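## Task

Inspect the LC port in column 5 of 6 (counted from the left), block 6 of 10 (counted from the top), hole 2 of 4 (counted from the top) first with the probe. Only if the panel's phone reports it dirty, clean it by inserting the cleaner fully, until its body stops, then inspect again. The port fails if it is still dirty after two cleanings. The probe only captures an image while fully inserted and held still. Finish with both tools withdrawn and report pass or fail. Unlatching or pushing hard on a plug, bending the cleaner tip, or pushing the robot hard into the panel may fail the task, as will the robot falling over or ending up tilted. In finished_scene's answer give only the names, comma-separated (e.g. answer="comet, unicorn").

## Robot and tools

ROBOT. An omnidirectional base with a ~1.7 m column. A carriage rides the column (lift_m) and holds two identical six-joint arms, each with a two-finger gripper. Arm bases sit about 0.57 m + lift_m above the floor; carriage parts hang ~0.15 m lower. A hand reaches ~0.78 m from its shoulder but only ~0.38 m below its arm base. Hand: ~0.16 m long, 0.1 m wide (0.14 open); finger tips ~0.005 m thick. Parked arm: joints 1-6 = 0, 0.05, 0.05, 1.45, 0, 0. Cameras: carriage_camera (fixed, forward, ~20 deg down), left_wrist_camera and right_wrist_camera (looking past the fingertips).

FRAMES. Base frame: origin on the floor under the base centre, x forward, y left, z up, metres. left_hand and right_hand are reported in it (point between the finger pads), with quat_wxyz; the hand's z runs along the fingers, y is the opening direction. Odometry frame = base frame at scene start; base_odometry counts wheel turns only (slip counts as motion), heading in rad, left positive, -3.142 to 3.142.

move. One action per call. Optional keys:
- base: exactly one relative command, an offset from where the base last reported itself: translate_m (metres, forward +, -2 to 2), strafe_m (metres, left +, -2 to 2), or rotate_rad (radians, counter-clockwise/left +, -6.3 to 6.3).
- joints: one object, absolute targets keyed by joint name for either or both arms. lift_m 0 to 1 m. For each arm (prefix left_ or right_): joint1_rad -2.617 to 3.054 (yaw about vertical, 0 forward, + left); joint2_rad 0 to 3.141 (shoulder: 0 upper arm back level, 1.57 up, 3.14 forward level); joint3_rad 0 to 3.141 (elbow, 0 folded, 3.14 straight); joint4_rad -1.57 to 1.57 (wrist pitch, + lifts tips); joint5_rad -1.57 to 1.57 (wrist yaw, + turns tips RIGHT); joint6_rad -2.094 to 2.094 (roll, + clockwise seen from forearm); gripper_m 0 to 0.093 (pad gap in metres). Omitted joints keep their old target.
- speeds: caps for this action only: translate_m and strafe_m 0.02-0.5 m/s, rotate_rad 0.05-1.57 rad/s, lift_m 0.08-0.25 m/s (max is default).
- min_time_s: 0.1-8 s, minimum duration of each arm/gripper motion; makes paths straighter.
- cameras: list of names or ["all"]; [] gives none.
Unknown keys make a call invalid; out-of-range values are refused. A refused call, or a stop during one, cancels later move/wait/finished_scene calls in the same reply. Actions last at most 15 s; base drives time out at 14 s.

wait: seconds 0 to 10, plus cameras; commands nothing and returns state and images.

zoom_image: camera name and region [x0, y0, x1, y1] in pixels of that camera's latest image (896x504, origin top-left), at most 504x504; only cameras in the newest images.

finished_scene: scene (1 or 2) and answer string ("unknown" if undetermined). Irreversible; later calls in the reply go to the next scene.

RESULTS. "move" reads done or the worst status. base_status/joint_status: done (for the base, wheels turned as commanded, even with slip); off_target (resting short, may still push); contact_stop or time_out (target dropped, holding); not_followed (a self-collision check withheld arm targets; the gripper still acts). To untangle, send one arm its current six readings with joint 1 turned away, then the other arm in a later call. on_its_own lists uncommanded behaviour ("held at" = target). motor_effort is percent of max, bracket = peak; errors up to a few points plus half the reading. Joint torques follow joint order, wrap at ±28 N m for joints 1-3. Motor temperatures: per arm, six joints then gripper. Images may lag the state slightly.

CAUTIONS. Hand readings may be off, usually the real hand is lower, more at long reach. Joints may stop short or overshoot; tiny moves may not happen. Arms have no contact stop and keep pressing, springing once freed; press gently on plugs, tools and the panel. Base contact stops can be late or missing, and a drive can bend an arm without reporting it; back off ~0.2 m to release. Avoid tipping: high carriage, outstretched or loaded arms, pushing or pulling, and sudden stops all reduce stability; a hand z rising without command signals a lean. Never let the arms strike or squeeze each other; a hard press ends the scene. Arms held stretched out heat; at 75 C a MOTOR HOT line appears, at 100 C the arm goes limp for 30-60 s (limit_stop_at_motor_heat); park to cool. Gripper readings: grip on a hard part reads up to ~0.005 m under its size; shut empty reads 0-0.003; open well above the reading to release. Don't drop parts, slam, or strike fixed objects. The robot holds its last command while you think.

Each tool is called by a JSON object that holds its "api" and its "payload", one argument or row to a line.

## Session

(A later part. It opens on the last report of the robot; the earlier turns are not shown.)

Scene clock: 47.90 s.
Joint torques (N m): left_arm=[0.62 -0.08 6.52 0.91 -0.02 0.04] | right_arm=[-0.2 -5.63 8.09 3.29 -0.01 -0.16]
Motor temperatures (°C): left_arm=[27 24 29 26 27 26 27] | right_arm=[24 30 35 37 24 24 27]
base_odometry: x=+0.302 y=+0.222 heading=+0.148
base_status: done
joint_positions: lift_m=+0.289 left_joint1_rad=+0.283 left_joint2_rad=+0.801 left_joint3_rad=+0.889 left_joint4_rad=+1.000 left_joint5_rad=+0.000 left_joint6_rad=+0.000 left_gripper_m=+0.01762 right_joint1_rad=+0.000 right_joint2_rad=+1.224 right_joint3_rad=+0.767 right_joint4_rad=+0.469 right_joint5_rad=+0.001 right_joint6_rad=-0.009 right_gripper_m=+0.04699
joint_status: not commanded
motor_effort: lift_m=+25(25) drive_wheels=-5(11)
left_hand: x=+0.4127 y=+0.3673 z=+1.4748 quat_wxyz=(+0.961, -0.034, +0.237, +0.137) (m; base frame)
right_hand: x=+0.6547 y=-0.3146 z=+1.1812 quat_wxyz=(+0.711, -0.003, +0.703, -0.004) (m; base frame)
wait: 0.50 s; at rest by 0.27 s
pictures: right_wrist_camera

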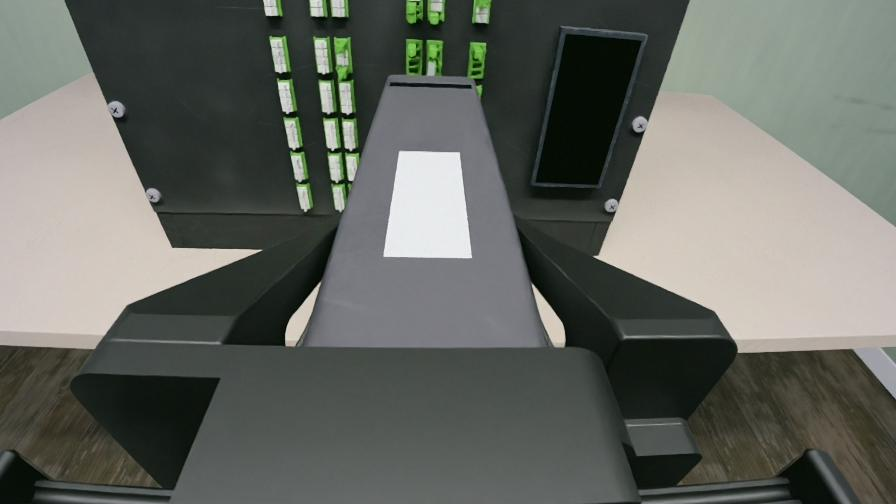

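{"api": "move", "payload": {
  "base": {"strafe_m": -0.0015},
  "joints": {"lift_m": 0.2883},
  "speeds": {"strafe_m": 0.03},
  "cameras": []
}}

{"api": "move", "payload": {
  "base": {"translate_m": 0.008},
  "speeds": {"translate_m": 0.03},
  "cameras": []
}}

{"api": "wait", "payload": {
  "seconds": 0.5,
  "cameras": ["right_wrist_camera"]
}}

{"api": "zoom_image", "payload": {
  "camera": "right_wrist_camera",
  "region": [405, 35, 445, 75]
}}

Scene clock: 48.80 s.
Joint torques (N m): left_arm=[1.11 -0.16 6.64 0.93 -0.07 0.01] | right_arm=[-0.14 -5.6 8.03 3.3 0.01 -0.16]
Motor temperatures (°C): left_arm=[27 24 29 26 27 26 27] | right_arm=[24 30 35 37 24 24 27]
move: done
base_odometry: x=+0.302 y=+0.221 heading=+0.148
base_status: done
joint_positions: lift_m=+0.288 left_joint1_rad=+0.283 left_joint2_rad=+0.801 left_joint3_rad=+0.889 left_joint4_rad=+1.000 left_joint5_rad=-0.001 left_joint6_rad=+0.000 left_gripper_m=+0.01762 right_joint1_rad=+0.000 right_joint2_rad=+1.224 right_joint3_rad=+0.767 right_joint4_rad=+0.468 right_joint5_rad=+0.000 right_joint6_rad=-0.009 right_gripper_m=+0.04699
joint_status: all done
motor_effort: lift_m=+22(22) drive_wheels=-5(8)
left_hand: x=+0.4126 y=+0.3674 z=+1.4746 quat_wxyz=(+0.961, -0.034, +0.237, +0.137) (m; base frame)
right_hand: x=+0.6547 y=-0.3144 z=+1.1808 quat_wxyz=(+0.711, -0.003, +0.703, -0.004) (m; base frame)
pictures: none
No camera images: "cameras" was empty.

Scene clock: 49.57 s.
Joint torques (N m): left_arm=[0.73 -0.21 6.37 0.89 -0.06 0] | right_arm=[-0.17 -5.7 8.12 3.31 -0.03 -0.16]
Motor temperatures (°C): left_arm=[27 24 29 26 27 26 27] | right_arm=[24 30 35 37 24 24 27]
move: done
base_odometry: x=+0.310 y=+0.223 heading=+0.149
base_status: done
joint_positions: lift_m=+0.288 left_joint1_rad=+0.283 left_joint2_rad=+0.801 left_joint3_rad=+0.889 left_joint4_rad=+1.001 left_joint5_rad=-0.001 left_joint6_rad=+0.000 left_gripper_m=+0.01762 right_joint1_rad=+0.000 right_joint2_rad=+1.224 right_joint3_rad=+0.767 right_joint4_rad=+0.468 right_joint5_rad=+0.001 right_joint6_rad=-0.009 right_gripper_m=+0.04699
joint_status: not commanded
motor_effort: lift_m=+22(22) drive_wheels=+6(11)
left_hand: x=+0.4124 y=+0.3673 z=+1.4747 quat_wxyz=(+0.961, -0.034, +0.236, +0.137) (m; base frame)
right_hand: x=+0.6547 y=-0.3145 z=+1.1808 quat_wxyz=(+0.711, -0.003, +0.703, -0.004) (m; base frame)
pictures: none
No camera images: "cameras" was empty.

Scene clock: 50.07 s.
Joint torques (N m): left_arm=[0.66 -0.01 6.65 0.87 -0.05 0.04] | right_arm=[-0.21 -5.64 8.13 3.33 0 -0.16]
Motor temperatures (°C): left_arm=[27 24 29 26 27 26 27] | right_arm=[24 30 35 37 24 24 27]
base_odometry: x=+0.310 y=+0.223 heading=+0.149
base_status: done
joint_positions: lift_m=+0.288 left_joint1_rad=+0.283 left_joint2_rad=+0.801 left_joint3_rad=+0.889 left_joint4_rad=+1.001 left_joint5_rad=-0.001 left_joint6_rad=+0.000 left_gripper_m=+0.01762 right_joint1_rad=+0.000 right_joint2_rad=+1.224 right_joint3_rad=+0.767 right_joint4_rad=+0.468 right_joint5_rad=+0.001 right_joint6_rad=-0.009 right_gripper_m=+0.04699
joint_status: not commanded
motor_effort: lift_m=+21(22) drive_wheels=+6(11)
left_hand: x=+0.4124 y=+0.3673 z=+1.4747 quat_wxyz=(+0.961, -0.034, +0.236, +0.137) (m; base frame)
right_hand: x=+0.6547 y=-0.3145 z=+1.1808 quat_wxyz=(+0.711, -0.003, +0.703, -0.004) (m; base frame)
wait: 0.50 s; at rest by 0.27 s
pictures: right_wrist_camera

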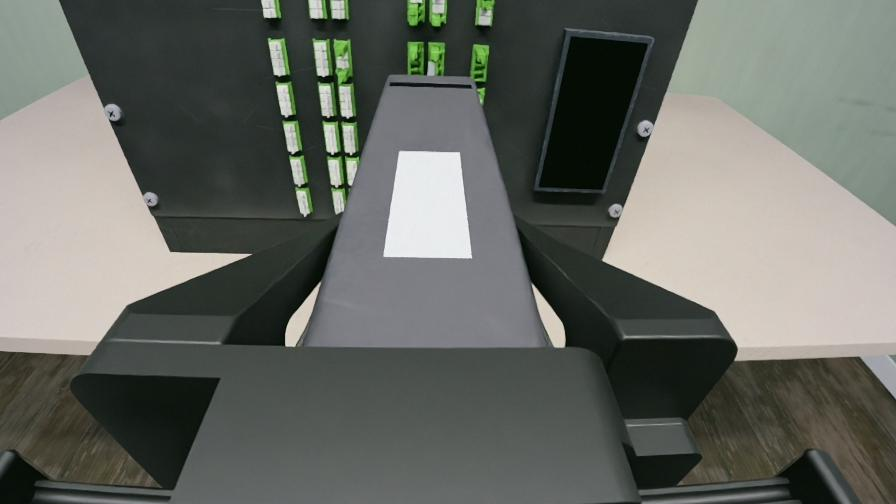

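Scaled by 12.600.

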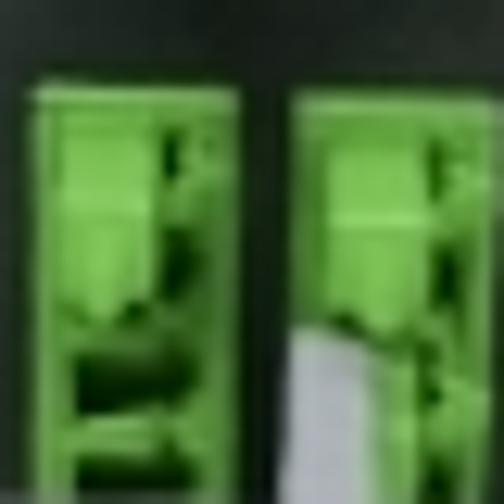

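{"api": "move", "payload": {
  "base": {"strafe_m": -0.004},
  "speeds": {"strafe_m": 0.03},
  "cameras": []
}}

{"api": "wait", "payload": {
  "seconds": 0.5,
  "cameras": ["right_wrist_camera"]
}}

{"api": "zoom_image", "payload": {
  "camera": "right_wrist_camera",
  "region": [405, 35, 445, 75]
}}

Scene clock: 50.93 s.
Joint torques (N m): left_arm=[0.75 -0.01 6.43 0.87 -0.04 0.04] | right_arm=[-0.21 -5.6 8.06 3.31 -0.01 -0.16]
Motor temperatures (°C): left_arm=[27 24 29 26 27 26 27] | right_arm=[24 30 35 37 24 24 27]
move: done
base_odometry: x=+0.311 y=+0.219 heading=+0.150
base_status: done
joint_positions: lift_m=+0.288 left_joint1_rad=+0.283 left_joint2_rad=+0.801 left_joint3_rad=+0.889 left_joint4_rad=+1.001 left_joint5_rad=-0.001 left_joint6_rad=+0.000 left_gripper_m=+0.01762 right_joint1_rad=+0.000 right_joint2_rad=+1.224 right_joint3_rad=+0.767 right_joint4_rad=+0.468 right_joint5_rad=+0.000 right_joint6_rad=-0.009 right_gripper_m=+0.04699
joint_status: not commanded
motor_effort: lift_m=+22(22) drive_wheels=+4(9)
left_hand: x=+0.4124 y=+0.3674 z=+1.4747 quat_wxyz=(+0.961, -0.034, +0.236, +0.137) (m; base frame)
right_hand: x=+0.6547 y=-0.3144 z=+1.1808 quat_wxyz=(+0.711, -0.003, +0.703, -0.004) (m; base frame)
pictures: none
No camera images: "cameras" was empty.

Scene clock: 51.43 s.
Joint torques (N m): left_arm=[0.7 -0.08 6.41 0.88 -0.03 0.01] | right_arm=[-0.21 -5.63 8.13 3.3 0 -0.16]
Motor temperatures (°C): left_arm=[27 24 29 26 27 26 27] | right_arm=[24 30 35 37 24 24 27]
base_odometry: x=+0.311 y=+0.219 heading=+0.150
base_status: done
joint_positions: lift_m=+0.288 left_joint1_rad=+0.283 left_joint2_rad=+0.801 left_joint3_rad=+0.889 left_joint4_rad=+1.001 left_joint5_rad=-0.001 left_joint6_rad=+0.000 left_gripper_m=+0.01762 right_joint1_rad=+0.000 right_joint2_rad=+1.224 right_joint3_rad=+0.767 right_joint4_rad=+0.468 right_joint5_rad=+0.000 right_joint6_rad=-0.009 right_gripper_m=+0.04699
joint_status: not commanded
motor_effort: lift_m=+22(22) drive_wheels=+4(9)
left_hand: x=+0.4124 y=+0.3674 z=+1.4747 quat_wxyz=(+0.961, -0.034, +0.236, +0.137) (m; base frame)
right_hand: x=+0.6547 y=-0.3144 z=+1.1808 quat_wxyz=(+0.711, -0.003, +0.703, -0.004) (m; base frame)
wait: 0.50 s; at rest by 0.27 s
pictures: right_wrist_camera

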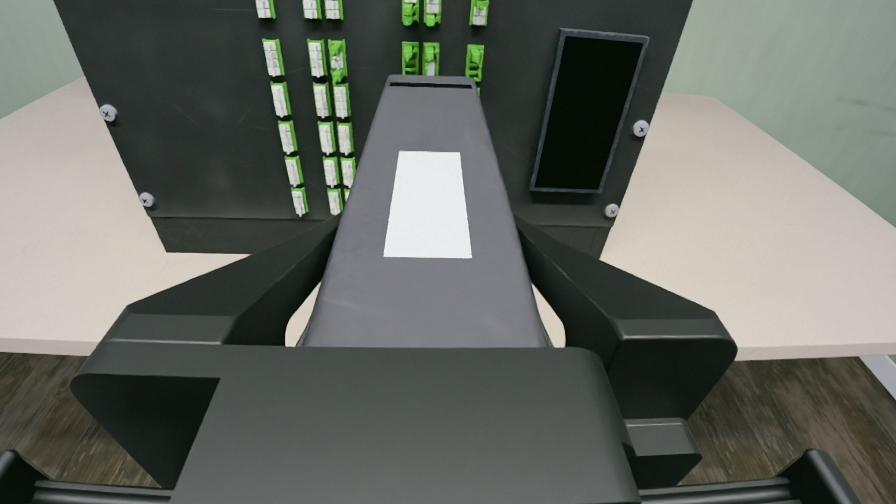

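Scaled by 12.600.

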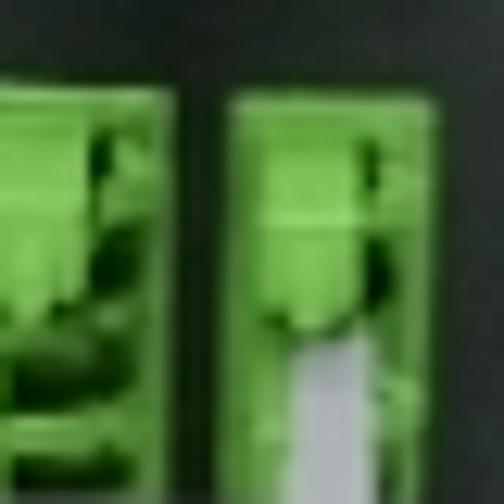

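{"api": "move", "payload": {
  "base": {"translate_m": 0.008},
  "speeds": {"translate_m": 0.03},
  "cameras": []
}}

{"api": "wait", "payload": {
  "seconds": 0.5,
  "cameras": ["right_wrist_camera"]
}}

{"api": "zoom_image", "payload": {
  "camera": "right_wrist_camera",
  "region": [405, 35, 445, 75]
}}

Scene clock: 52.33 s.
Joint torques (N m): left_arm=[0.8 -0.29 6.56 0.87 -0.03 0.04] | right_arm=[-0.06 -5.61 8.12 3.28 0.01 -0.17]
Motor temperatures (°C): left_arm=[27 24 29 26 27 26 27] | right_arm=[24 31 35 37 24 24 27]
move: done
base_odometry: x=+0.318 y=+0.220 heading=+0.150
base_status: done
joint_positions: lift_m=+0.288 left_joint1_rad=+0.283 left_joint2_rad=+0.801 left_joint3_rad=+0.889 left_joint4_rad=+1.000 left_joint5_rad=-0.001 left_joint6_rad=+0.000 left_gripper_m=+0.01762 right_joint1_rad=+0.000 right_joint2_rad=+1.224 right_joint3_rad=+0.767 right_joint4_rad=+0.468 right_joint5_rad=+0.000 right_joint6_rad=-0.009 right_gripper_m=+0.04699
joint_status: not commanded
motor_effort: lift_m=+22(22) drive_wheels=-2(11)
left_hand: x=+0.4125 y=+0.3674 z=+1.4746 quat_wxyz=(+0.961, -0.034, +0.236, +0.137) (m; base frame)
right_hand: x=+0.6547 y=-0.3144 z=+1.1808 quat_wxyz=(+0.711, -0.003, +0.703, -0.004) (m; base frame)
pictures: none
No camera images: "cameras" was empty.

Scene clock: 52.83 s.
Joint torques (N m): left_arm=[0.87 -0.09 6.41 0.9 -0.08 0.05] | right_arm=[-0.14 -5.61 8.13 3.31 0.01 -0.17]
Motor temperatures (°C): left_arm=[27 24 29 26 27 26 27] | right_arm=[24 31 35 37 24 24 27]
base_odometry: x=+0.318 y=+0.220 heading=+0.150
base_status: done
joint_positions: lift_m=+0.288 left_joint1_rad=+0.283 left_joint2_rad=+0.801 left_joint3_rad=+0.889 left_joint4_rad=+1.000 left_joint5_rad=-0.001 left_joint6_rad=+0.000 left_gripper_m=+0.01762 right_joint1_rad=+0.000 right_joint2_rad=+1.224 right_joint3_rad=+0.767 right_joint4_rad=+0.468 right_joint5_rad=+0.000 right_joint6_rad=-0.009 right_gripper_m=+0.04699
joint_status: not commanded
motor_effort: lift_m=+21(22) drive_wheels=-2(11)
left_hand: x=+0.4125 y=+0.3674 z=+1.4746 quat_wxyz=(+0.961, -0.034, +0.236, +0.137) (m; base frame)
right_hand: x=+0.6547 y=-0.3144 z=+1.1808 quat_wxyz=(+0.711, -0.003, +0.703, -0.004) (m; base frame)
wait: 0.50 s; at rest by 0.27 s
pictures: right_wrist_camera

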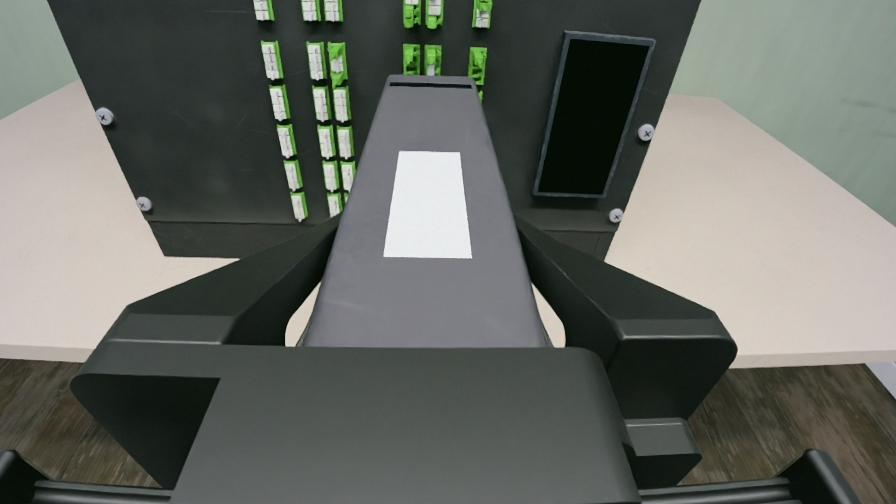

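Scaled by 12.600.

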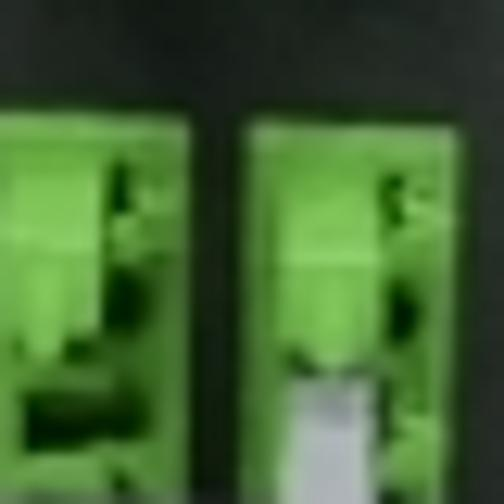

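{"api": "move", "payload": {
  "joints": {"lift_m": 0.2873},
  "cameras": []
}}

{"api": "move", "payload": {
  "base": {"translate_m": 0.008},
  "speeds": {"translate_m": 0.03},
  "cameras": []
}}

{"api": "wait", "payload": {
  "seconds": 0.5,
  "cameras": ["right_wrist_camera"]
}}

{"api": "zoom_image", "payload": {
  "camera": "right_wrist_camera",
  "region": [405, 35, 445, 75]
}}

Scene clock: 53.30 s.
Joint torques (N m): left_arm=[0.83 -0.14 6.31 0.94 -0.1 0] | right_arm=[-0.23 -5.71 8.06 3.29 0 -0.16]
Motor temperatures (°C): left_arm=[27 24 29 26 27 26 27] | right_arm=[24 31 35 37 24 24 27]
move: done
base_odometry: x=+0.318 y=+0.220 heading=+0.150
base_status: not commanded
joint_positions: lift_m=+0.287 left_joint1_rad=+0.283 left_joint2_rad=+0.801 left_joint3_rad=+0.889 left_joint4_rad=+1.000 left_joint5_rad=-0.001 left_joint6_rad=+0.000 left_gripper_m=+0.01762 right_joint1_rad=+0.000 right_joint2_rad=+1.224 right_joint3_rad=+0.767 right_joint4_rad=+0.470 right_joint5_rad=+0.000 right_joint6_rad=-0.009 right_gripper_m=+0.04699
joint_status: all done
motor_effort: lift_m=+21(22) drive_wheels=+2(2)
left_hand: x=+0.4127 y=+0.3675 z=+1.4735 quat_wxyz=(+0.961, -0.034, +0.237, +0.137) (m; base frame)
right_hand: x=+0.6547 y=-0.3144 z=+1.1802 quat_wxyz=(+0.711, -0.003, +0.703, -0.004) (m; base frame)
pictures: none
No camera images: "cameras" was empty.

Scene clock: 54.00 s.
Joint torques (N m): left_arm=[0.64 -0.06 6.48 0.95 -0.04 0.05] | right_arm=[-0.24 -3.96 8.02 3.49 0.01 -0.16]
Motor temperatures (°C): left_arm=[27 24 29 26 27 26 27] | right_arm=[24 31 35 37 24 24 27]
move: done
base_odometry: x=+0.326 y=+0.221 heading=+0.150
base_status: done
joint_positions: lift_m=+0.287 left_joint1_rad=+0.283 left_joint2_rad=+0.801 left_joint3_rad=+0.889 left_joint4_rad=+0.998 left_joint5_rad=-0.001 left_joint6_rad=+0.000 left_gripper_m=+0.01762 right_joint1_rad=+0.000 right_joint2_rad=+1.207 right_joint3_rad=+0.767 right_joint4_rad=+0.451 right_joint5_rad=+0.000 right_joint6_rad=-0.009 right_gripper_m=+0.04699
joint_status: not commanded
motor_effort: lift_m=+21(22) drive_wheels=+3(10)
left_hand: x=+0.4130 y=+0.3675 z=+1.4734 quat_wxyz=(+0.961, -0.034, +0.238, +0.137) (m; base frame)
right_hand: x=+0.6514 y=-0.3144 z=+1.1824 quat_wxyz=(+0.711, -0.003, +0.703, -0.003) (m; base frame)
pictures: none
No camera images: "cameras" was empty.

Scene clock: 54.50 s.
Joint torques (N m): left_arm=[0.92 -0.05 6.48 0.95 -0.11 0.02] | right_arm=[-0.21 -3.95 8.13 3.48 0.01 -0.15]
Motor temperatures (°C): left_arm=[27 24 29 26 27 26 27] | right_arm=[24 31 36 37 24 24 27]
base_odometry: x=+0.326 y=+0.221 heading=+0.150
base_status: done
joint_positions: lift_m=+0.287 left_joint1_rad=+0.283 left_joint2_rad=+0.801 left_joint3_rad=+0.889 left_joint4_rad=+0.998 left_joint5_rad=-0.001 left_joint6_rad=+0.000 left_gripper_m=+0.01762 right_joint1_rad=+0.000 right_joint2_rad=+1.207 right_joint3_rad=+0.767 right_joint4_rad=+0.451 right_joint5_rad=+0.000 right_joint6_rad=-0.009 right_gripper_m=+0.04699
joint_status: not commanded
motor_effort: lift_m=+21(22) drive_wheels=+3(10)
left_hand: x=+0.4130 y=+0.3675 z=+1.4734 quat_wxyz=(+0.961, -0.034, +0.238, +0.137) (m; base frame)
right_hand: x=+0.6514 y=-0.3144 z=+1.1824 quat_wxyz=(+0.711, -0.003, +0.703, -0.003) (m; base frame)
wait: 0.50 s; at rest by 0.27 s
pictures: right_wrist_camera

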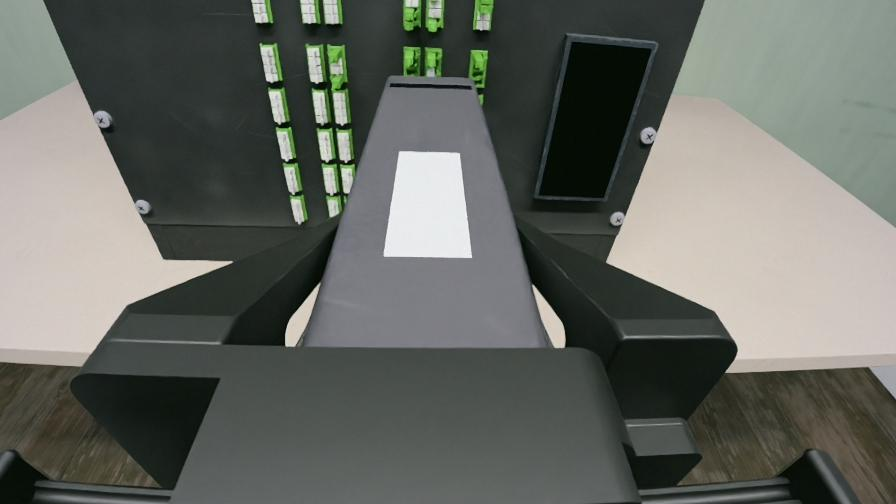

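Scaled by 12.600.

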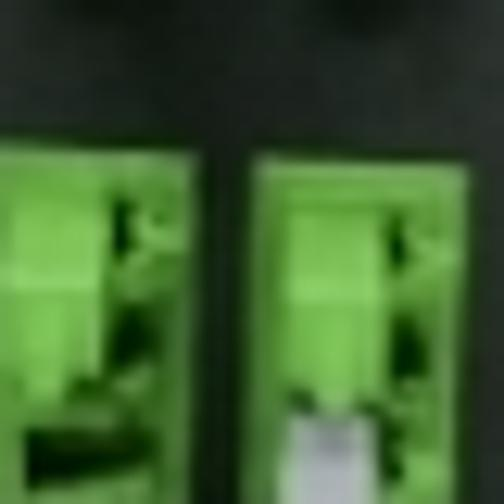

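{"api": "move", "payload": {
  "base": {"translate_m": -0.007},
  "speeds": {"translate_m": 0.03},
  "cameras": []
}}

{"api": "move", "payload": {
  "joints": {"lift_m": 0.2865},
  "cameras": []
}}

{"api": "wait", "payload": {
  "seconds": 0.5,
  "cameras": ["right_wrist_camera"]
}}

{"api": "zoom_image", "payload": {
  "camera": "right_wrist_camera",
  "region": [405, 35, 445, 75]
}}

Scene clock: 56.57 s.
Joint torques (N m): left_arm=[0.68 -0.02 6.35 0.88 -0.04 0.07] | right_arm=[-0.23 -4.77 8.16 3.39 0.01 -0.16]
Motor temperatures (°C): left_arm=[27 24 29 26 27 26 27] | right_arm=[24 31 36 38 24 24 27]
move: done
base_odometry: x=+0.319 y=+0.220 heading=+0.150
base_status: done
joint_positions: lift_m=+0.287 left_joint1_rad=+0.283 left_joint2_rad=+0.801 left_joint3_rad=+0.889 left_joint4_rad=+1.000 left_joint5_rad=-0.001 left_joint6_rad=+0.000 left_gripper_m=+0.01762 right_joint1_rad=+0.000 right_joint2_rad=+1.216 right_joint3_rad=+0.767 right_joint4_rad=+0.460 right_joint5_rad=+0.000 right_joint6_rad=-0.009 right_gripper_m=+0.04699
joint_status: not commanded
motor_effort: lift_m=+21(21) drive_wheels=+1(9)
left_hand: x=+0.4126 y=+0.3674 z=+1.4736 quat_wxyz=(+0.961, -0.034, +0.237, +0.137) (m; base frame)
right_hand: x=+0.6531 y=-0.3144 z=+1.1812 quat_wxyz=(+0.711, -0.003, +0.703, -0.003) (m; base frame)
pictures: none
No camera images: "cameras" was empty.

Scene clock: 56.87 s.
Joint torques (N m): left_arm=[0.88 -0.13 6.45 0.91 -0.04 0.04] | right_arm=[-0.12 -4.81 8.13 3.4 0.01 -0.16]
Motor temperatures (°C): left_arm=[27 24 29 26 27 26 27] | right_arm=[24 31 36 38 24 24 27]
move: done
base_odometry: x=+0.319 y=+0.220 heading=+0.150
base_status: not commanded
joint_positions: lift_m=+0.287 left_joint1_rad=+0.283 left_joint2_rad=+0.801 left_joint3_rad=+0.889 left_joint4_rad=+0.999 left_joint5_rad=-0.001 left_joint6_rad=+0.000 left_gripper_m=+0.01762 right_joint1_rad=+0.000 right_joint2_rad=+1.216 right_joint3_rad=+0.767 right_joint4_rad=+0.462 right_joint5_rad=+0.000 right_joint6_rad=-0.009 right_gripper_m=+0.04699
joint_status: all done
motor_effort: lift_m=+21(22) drive_wheels=+1(1)
left_hand: x=+0.4128 y=+0.3674 z=+1.4727 quat_wxyz=(+0.961, -0.034, +0.237, +0.137) (m; base frame)
right_hand: x=+0.6531 y=-0.3144 z=+1.1808 quat_wxyz=(+0.712, -0.003, +0.703, -0.003) (m; base frame)
pictures: none
No camera images: "cameras" was empty.

Scene clock: 57.37 s.
Joint torques (N m): left_arm=[0.8 -0.21 6.38 0.91 -0.06 -0.01] | right_arm=[-0.18 -4.78 8.1 3.39 0.01 -0.17]
Motor temperatures (°C): left_arm=[27 24 29 26 27 26 27] | right_arm=[24 30 36 38 24 24 27]
base_odometry: x=+0.319 y=+0.220 heading=+0.150
base_status: not commanded
joint_positions: lift_m=+0.287 left_joint1_rad=+0.283 left_joint2_rad=+0.801 left_joint3_rad=+0.889 left_joint4_rad=+0.999 left_joint5_rad=-0.001 left_joint6_rad=+0.000 left_gripper_m=+0.01762 right_joint1_rad=+0.000 right_joint2_rad=+1.216 right_joint3_rad=+0.767 right_joint4_rad=+0.462 right_joint5_rad=+0.000 right_joint6_rad=-0.009 right_gripper_m=+0.04699
joint_status: all done
motor_effort: lift_m=+21(22) drive_wheels=+1(1)
left_hand: x=+0.4128 y=+0.3674 z=+1.4727 quat_wxyz=(+0.961, -0.034, +0.237, +0.137) (m; base frame)
right_hand: x=+0.6531 y=-0.3144 z=+1.1808 quat_wxyz=(+0.712, -0.003, +0.703, -0.003) (m; base frame)
wait: 0.50 s; at rest by 0.27 s
pictures: right_wrist_camera

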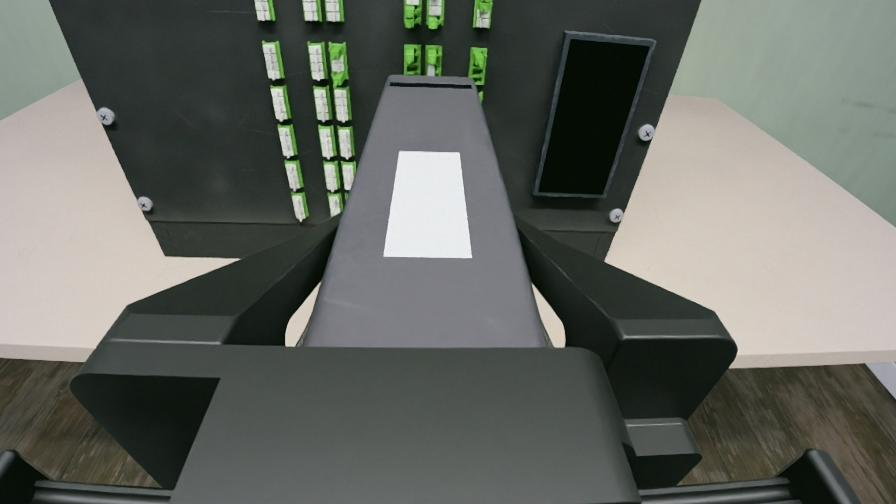

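Scaled by 12.600.

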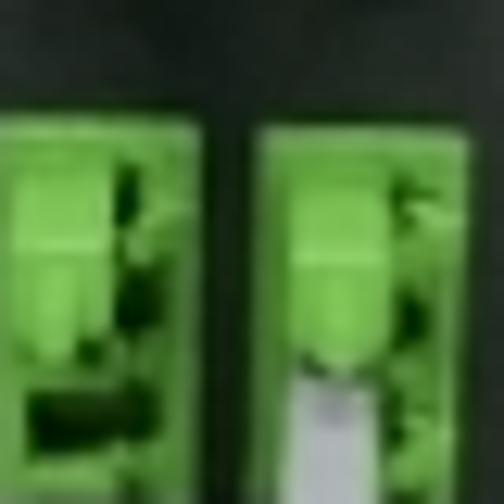

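{"api": "move", "payload": {
  "base": {"translate_m": 0.007},
  "speeds": {"translate_m": 0.03},
  "cameras": []
}}

{"api": "wait", "payload": {
  "seconds": 0.5,
  "cameras": ["right_wrist_camera","carriage_camera"]
}}

{"api": "zoom_image", "payload": {
  "camera": "right_wrist_camera",
  "region": [410, 45, 440, 75]
}}

{"api": "zoom_image", "payload": {
  "camera": "carriage_camera",
  "region": [525, 170, 585, 215]
}}

Scene clock: 58.27 s.
Joint torques (N m): left_arm=[0.72 -0.01 6.35 0.96 -0.04 0.01] | right_arm=[-0.18 -3.99 8.12 3.49 0.01 -0.16]
Motor temperatures (°C): left_arm=[27 24 29 26 27 26 27] | right_arm=[24 30 36 38 24 24 27]
move: done
base_odometry: x=+0.326 y=+0.221 heading=+0.150
base_status: done
joint_positions: lift_m=+0.287 left_joint1_rad=+0.283 left_joint2_rad=+0.801 left_joint3_rad=+0.889 left_joint4_rad=+0.998 left_joint5_rad=-0.001 left_joint6_rad=+0.000 left_gripper_m=+0.01762 right_joint1_rad=+0.000 right_joint2_rad=+1.208 right_joint3_rad=+0.767 right_joint4_rad=+0.453 right_joint5_rad=+0.000 right_joint6_rad=-0.009 right_gripper_m=+0.04699
joint_status: not commanded
motor_effort: lift_m=+21(21) drive_wheels=+2(10)
left_hand: x=+0.4130 y=+0.3675 z=+1.4726 quat_wxyz=(+0.961, -0.034, +0.238, +0.137) (m; base frame)
right_hand: x=+0.6515 y=-0.3143 z=+1.1818 quat_wxyz=(+0.711, -0.003, +0.703, -0.003) (m; base frame)
pictures: none
No camera images: "cameras" was empty.

Scene clock: 58.77 s.
Joint torques (N m): left_arm=[0.79 -0.01 6.38 0.93 -0.03 0.05] | right_arm=[-0.21 -3.96 8.16 3.48 0.01 -0.16]
Motor temperatures (°C): left_arm=[27 24 29 26 27 26 27] | right_arm=[24 30 36 38 24 24 27]
base_odometry: x=+0.326 y=+0.221 heading=+0.150
base_status: done
joint_positions: lift_m=+0.287 left_joint1_rad=+0.283 left_joint2_rad=+0.801 left_joint3_rad=+0.889 left_joint4_rad=+0.998 left_joint5_rad=-0.001 left_joint6_rad=+0.000 left_gripper_m=+0.01762 right_joint1_rad=+0.000 right_joint2_rad=+1.208 right_joint3_rad=+0.767 right_joint4_rad=+0.453 right_joint5_rad=+0.000 right_joint6_rad=-0.009 right_gripper_m=+0.04699
joint_status: not commanded
motor_effort: lift_m=+21(21) drive_wheels=+3(10)
left_hand: x=+0.4130 y=+0.3675 z=+1.4726 quat_wxyz=(+0.961, -0.034, +0.238, +0.137) (m; base frame)
right_hand: x=+0.6515 y=-0.3143 z=+1.1818 quat_wxyz=(+0.711, -0.003, +0.703, -0.003) (m; base frame)
wait: 0.50 s; at rest by 0.27 s
pictures: carriage_camera, right_wrist_camera

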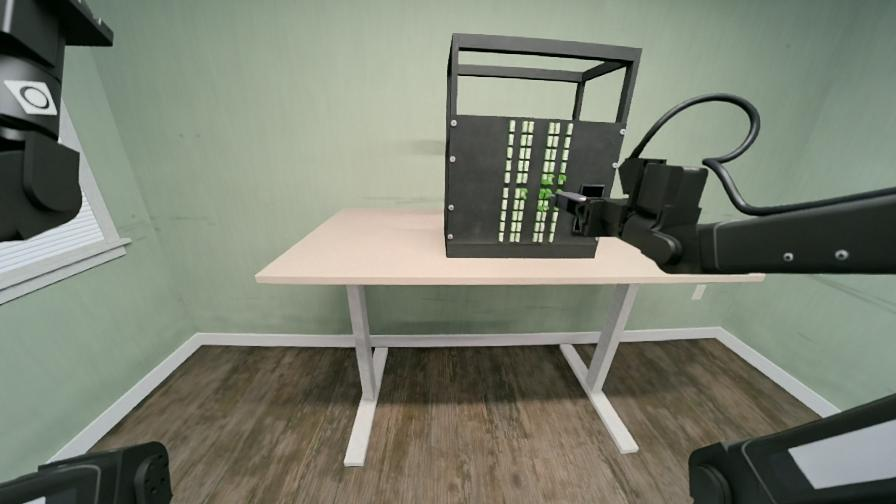

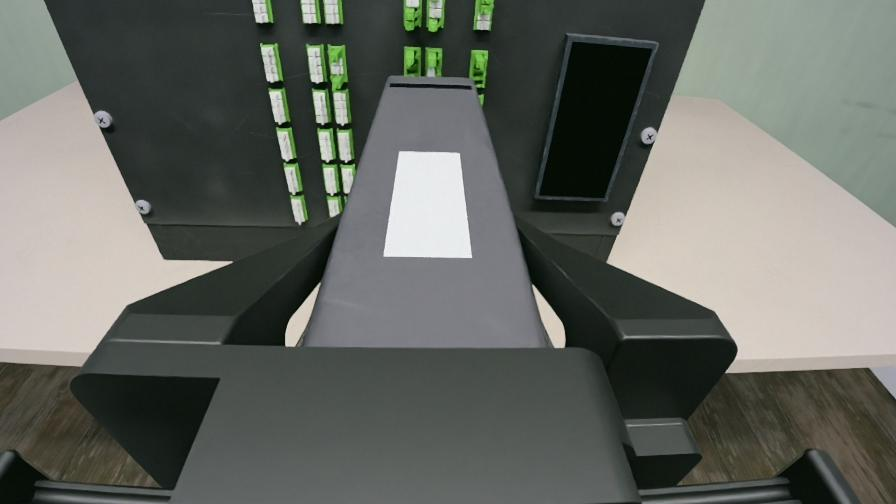

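Scaled by 16.800.

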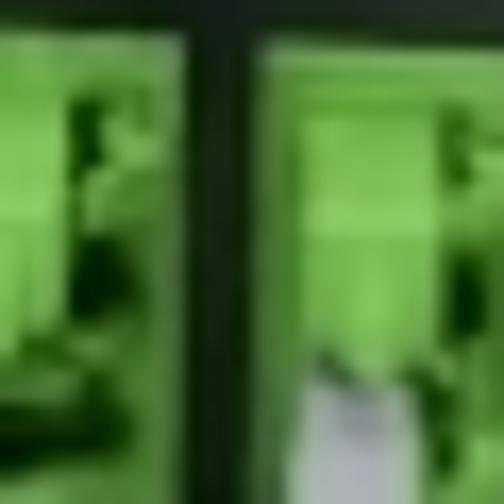

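Scaled by 8.400.

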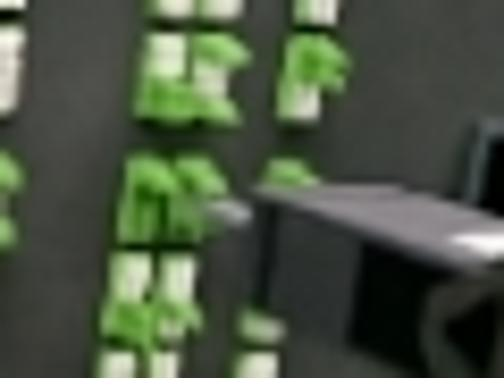

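{"api": "move", "payload": {
  "base": {"translate_m": -0.01},
  "joints": {"lift_m": 0.285},
  "speeds": {"translate_m": 0.03},
  "cameras": []
}}

{"api": "move", "payload": {
  "base": {"translate_m": 0.007},
  "speeds": {"translate_m": 0.03},
  "cameras": []
}}

{"api": "move", "payload": {
  "base": {"translate_m": 0.003},
  "speeds": {"translate_m": 0.03},
  "cameras": []
}}

{"api": "wait", "payload": {
  "seconds": 0.5,
  "cameras": ["right_wrist_camera"]
}}

{"api": "zoom_image", "payload": {
  "camera": "right_wrist_camera",
  "region": [405, 35, 445, 75]
}}

Scene clock: 60.43 s.
Joint torques (N m): left_arm=[0.72 -0.23 6.46 0.87 -0.08 0.04] | right_arm=[-0.18 -4.64 8.12 3.36 0.01 -0.16]
Motor temperatures (°C): left_arm=[27 24 29 26 27 26 27] | right_arm=[24 30 36 39 24 24 27]
move: done
base_odometry: x=+0.316 y=+0.220 heading=+0.151
base_status: done
joint_positions: lift_m=+0.285 left_joint1_rad=+0.283 left_joint2_rad=+0.800 left_joint3_rad=+0.889 left_joint4_rad=+1.000 left_joint5_rad=-0.001 left_joint6_rad=+0.000 left_gripper_m=+0.01762 right_joint1_rad=+0.000 right_joint2_rad=+1.215 right_joint3_rad=+0.767 right_joint4_rad=+0.463 right_joint5_rad=+0.000 right_joint6_rad=-0.009 right_gripper_m=+0.04699
joint_status: all done
motor_effort: lift_m=+21(22) drive_wheels=+1(7)
left_hand: x=+0.4123 y=+0.3673 z=+1.4715 quat_wxyz=(+0.961, -0.034, +0.236, +0.137) (m; base frame)
right_hand: x=+0.6528 y=-0.3143 z=+1.1801 quat_wxyz=(+0.713, -0.003, +0.702, -0.003) (m; base frame)
pictures: none
No camera images: "cameras" was empty.

Scene clock: 61.10 s.
Joint torques (N m): left_arm=[0.73 -0.24 6.43 0.92 -0.11 -0.01] | right_arm=[-0.23 -4.71 8.12 3.37 0.01 -0.17]
Motor temperatures (°C): left_arm=[27 24 30 26 27 26 28] | right_arm=[24 30 36 39 24 24 27]
move: done
base_odometry: x=+0.323 y=+0.221 heading=+0.151
base_status: done
joint_positions: lift_m=+0.285 left_joint1_rad=+0.283 left_joint2_rad=+0.800 left_joint3_rad=+0.889 left_joint4_rad=+1.000 left_joint5_rad=-0.001 left_joint6_rad=+0.000 left_gripper_m=+0.01762 right_joint1_rad=+0.000 right_joint2_rad=+1.215 right_joint3_rad=+0.767 right_joint4_rad=+0.463 right_joint5_rad=+0.000 right_joint6_rad=-0.009 right_gripper_m=+0.04699
joint_status: not commanded
motor_effort: lift_m=+21(21) drive_wheels=-1(10)
left_hand: x=+0.4122 y=+0.3673 z=+1.4715 quat_wxyz=(+0.961, -0.034, +0.236, +0.137) (m; base frame)
right_hand: x=+0.6528 y=-0.3143 z=+1.1801 quat_wxyz=(+0.713, -0.003, +0.702, -0.003) (m; base frame)
pictures: none
No camera images: "cameras" was empty.

Scene clock: 61.70 s.
Joint torques (N m): left_arm=[0.79 -0.34 6.54 0.9 -0.09 -0.03] | right_arm=[-0.23 -4.92 8.16 3.33 0.03 -0.16]
Motor temperatures (°C): left_arm=[27 24 30 26 27 26 28] | right_arm=[24 30 36 39 24 24 27]
move: done
base_odometry: x=+0.326 y=+0.221 heading=+0.151
base_status: done
joint_positions: lift_m=+0.285 left_joint1_rad=+0.283 left_joint2_rad=+0.801 left_joint3_rad=+0.889 left_joint4_rad=+0.998 left_joint5_rad=-0.001 left_joint6_rad=+0.000 left_gripper_m=+0.01762 right_joint1_rad=+0.000 right_joint2_rad=+1.217 right_joint3_rad=+0.767 right_joint4_rad=+0.468 right_joint5_rad=+0.000 right_joint6_rad=-0.009 right_gripper_m=+0.04699
joint_status: not commanded
motor_effort: lift_m=+21(21) drive_wheels=+0(9)
left_hand: x=+0.4130 y=+0.3675 z=+1.4711 quat_wxyz=(+0.961, -0.034, +0.238, +0.137) (m; base frame)
right_hand: x=+0.6533 y=-0.3143 z=+1.1804 quat_wxyz=(+0.713, -0.003, +0.701, -0.003) (m; base frame)
pictures: none
No camera images: "cameras" was empty.

Scene clock: 62.20 s.
Joint torques (N m): left_arm=[0.65 -0.23 6.41 0.89 -0.09 0.02] | right_arm=[-0.18 -4.97 8.1 3.31 0.01 -0.16]
Motor temperatures (°C): left_arm=[27 24 30 26 27 26 28] | right_arm=[24 30 37 39 24 24 27]
base_odometry: x=+0.326 y=+0.221 heading=+0.151
base_status: done
joint_positions: lift_m=+0.285 left_joint1_rad=+0.283 left_joint2_rad=+0.801 left_joint3_rad=+0.889 left_joint4_rad=+0.998 left_joint5_rad=-0.001 left_joint6_rad=+0.000 left_gripper_m=+0.01762 right_joint1_rad=+0.000 right_joint2_rad=+1.217 right_joint3_rad=+0.767 right_joint4_rad=+0.468 right_joint5_rad=+0.000 right_joint6_rad=-0.009 right_gripper_m=+0.04699
joint_status: not commanded
motor_effort: lift_m=+21(21) drive_wheels=+1(9)
left_hand: x=+0.4130 y=+0.3675 z=+1.4711 quat_wxyz=(+0.961, -0.034, +0.238, +0.137) (m; base frame)
right_hand: x=+0.6533 y=-0.3143 z=+1.1804 quat_wxyz=(+0.713, -0.003, +0.701, -0.003) (m; base frame)
wait: 0.50 s; at rest by 0.27 s
pictures: right_wrist_camera

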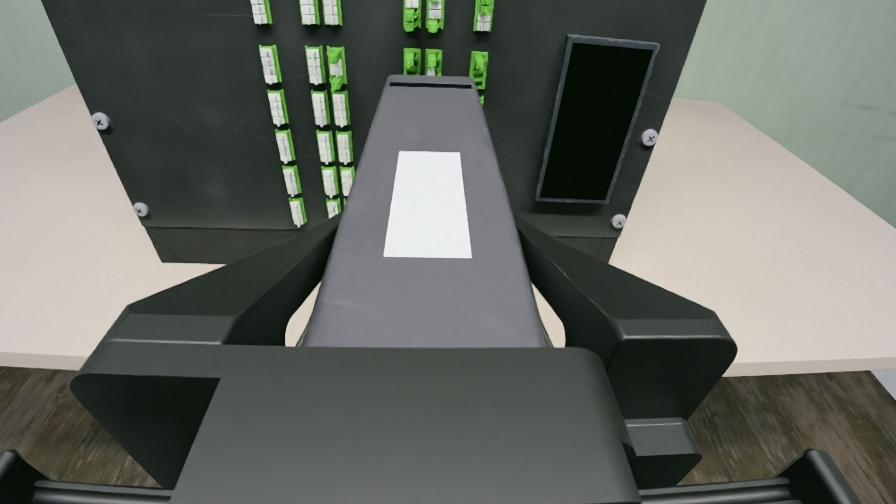

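Scaled by 12.600.

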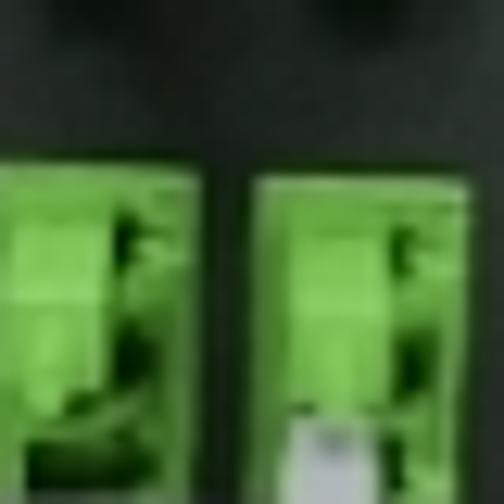

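{"api": "move", "payload": {
  "base": {"translate_m": -0.003},
  "joints": {"lift_m": 0.2835},
  "speeds": {"translate_m": 0.03},
  "cameras": []
}}

{"api": "move", "payload": {
  "base": {"translate_m": 0.006},
  "speeds": {"translate_m": 0.03},
  "cameras": []
}}

{"api": "wait", "payload": {
  "seconds": 0.5,
  "cameras": ["right_wrist_camera"]
}}

{"api": "zoom_image", "payload": {
  "camera": "right_wrist_camera",
  "region": [405, 35, 445, 75]
}}

Scene clock: 63.00 s.
Joint torques (N m): left_arm=[0.69 -0.21 6.52 0.88 -0.09 0.01] | right_arm=[-0.16 -5.08 8.12 3.26 0.02 -0.16]
Motor temperatures (°C): left_arm=[27 24 30 26 27 26 28] | right_arm=[24 30 37 39 24 24 27]
move: done
base_odometry: x=+0.323 y=+0.221 heading=+0.151
base_status: done
joint_positions: lift_m=+0.284 left_joint1_rad=+0.283 left_joint2_rad=+0.799 left_joint3_rad=+0.889 left_joint4_rad=+1.000 left_joint5_rad=-0.001 left_joint6_rad=+0.000 left_gripper_m=+0.01762 right_joint1_rad=+0.000 right_joint2_rad=+1.219 right_joint3_rad=+0.767 right_joint4_rad=+0.473 right_joint5_rad=+0.000 right_joint6_rad=-0.009 right_gripper_m=+0.04699
joint_status: all done
motor_effort: lift_m=+21(21) drive_wheels=+0(8)
left_hand: x=+0.4118 y=+0.3672 z=+1.4701 quat_wxyz=(+0.961, -0.034, +0.236, +0.137) (m; base frame)
right_hand: x=+0.6536 y=-0.3143 z=+1.1794 quat_wxyz=(+0.715, -0.003, +0.700, -0.003) (m; base frame)
pictures: none
No camera images: "cameras" was empty.

Scene clock: 63.60 s.
Joint torques (N m): left_arm=[0.75 -0.06 6.46 0.88 -0.03 0.01] | right_arm=[-0.21 -2.62 8.1 3.6 0.02 -0.16]
Motor temperatures (°C): left_arm=[27 24 30 26 27 26 28] | right_arm=[24 30 37 39 24 24 27]
move: done
base_odometry: x=+0.329 y=+0.222 heading=+0.151
base_status: done
joint_positions: lift_m=+0.284 left_joint1_rad=+0.283 left_joint2_rad=+0.799 left_joint3_rad=+0.889 left_joint4_rad=+1.000 left_joint5_rad=-0.001 left_joint6_rad=+0.000 left_gripper_m=+0.01762 right_joint1_rad=+0.000 right_joint2_rad=+1.194 right_joint3_rad=+0.767 right_joint4_rad=+0.443 right_joint5_rad=+0.000 right_joint6_rad=-0.009 right_gripper_m=+0.04699
joint_status: not commanded
motor_effort: lift_m=+21(21) drive_wheels=+4(10)
left_hand: x=+0.4117 y=+0.3671 z=+1.4702 quat_wxyz=(+0.962, -0.034, +0.236, +0.137) (m; base frame)
right_hand: x=+0.6488 y=-0.3143 z=+1.1816 quat_wxyz=(+0.712, -0.003, +0.702, -0.003) (m; base frame)
pictures: none
No camera images: "cameras" was empty.

Scene clock: 64.10 s.
Joint torques (N m): left_arm=[0.8 0.05 6.53 0.84 -0.08 0.04] | right_arm=[-0.21 -2.66 8.16 3.59 0.02 -0.16]
Motor temperatures (°C): left_arm=[27 24 30 26 27 26 28] | right_arm=[24 30 37 39 24 24 27]
base_odometry: x=+0.329 y=+0.222 heading=+0.151
base_status: done
joint_positions: lift_m=+0.284 left_joint1_rad=+0.283 left_joint2_rad=+0.799 left_joint3_rad=+0.889 left_joint4_rad=+1.000 left_joint5_rad=-0.001 left_joint6_rad=+0.000 left_gripper_m=+0.01762 right_joint1_rad=+0.000 right_joint2_rad=+1.194 right_joint3_rad=+0.767 right_joint4_rad=+0.443 right_joint5_rad=+0.000 right_joint6_rad=-0.009 right_gripper_m=+0.04699
joint_status: not commanded
motor_effort: lift_m=+21(21) drive_wheels=+3(10)
left_hand: x=+0.4117 y=+0.3671 z=+1.4702 quat_wxyz=(+0.962, -0.034, +0.236, +0.137) (m; base frame)
right_hand: x=+0.6488 y=-0.3143 z=+1.1816 quat_wxyz=(+0.712, -0.003, +0.702, -0.003) (m; base frame)
wait: 0.50 s; at rest by 0.27 s
pictures: right_wrist_camera

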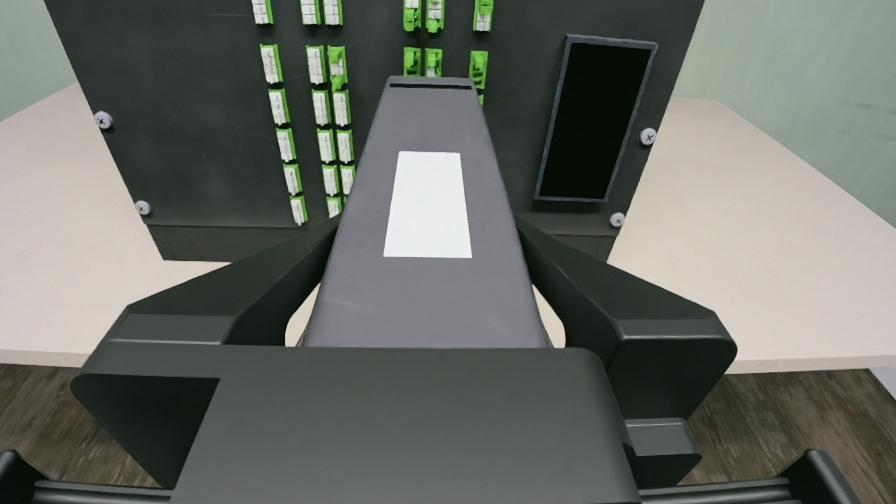

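Scaled by 12.600.

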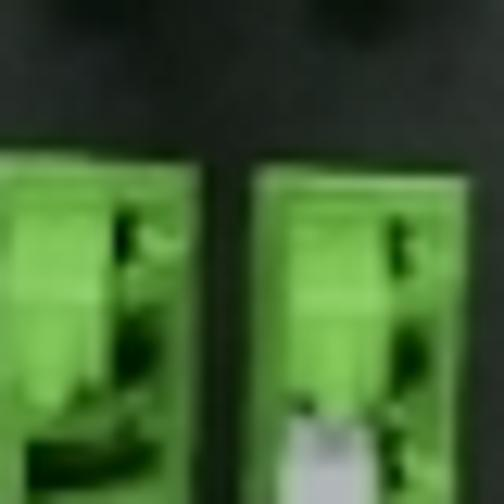

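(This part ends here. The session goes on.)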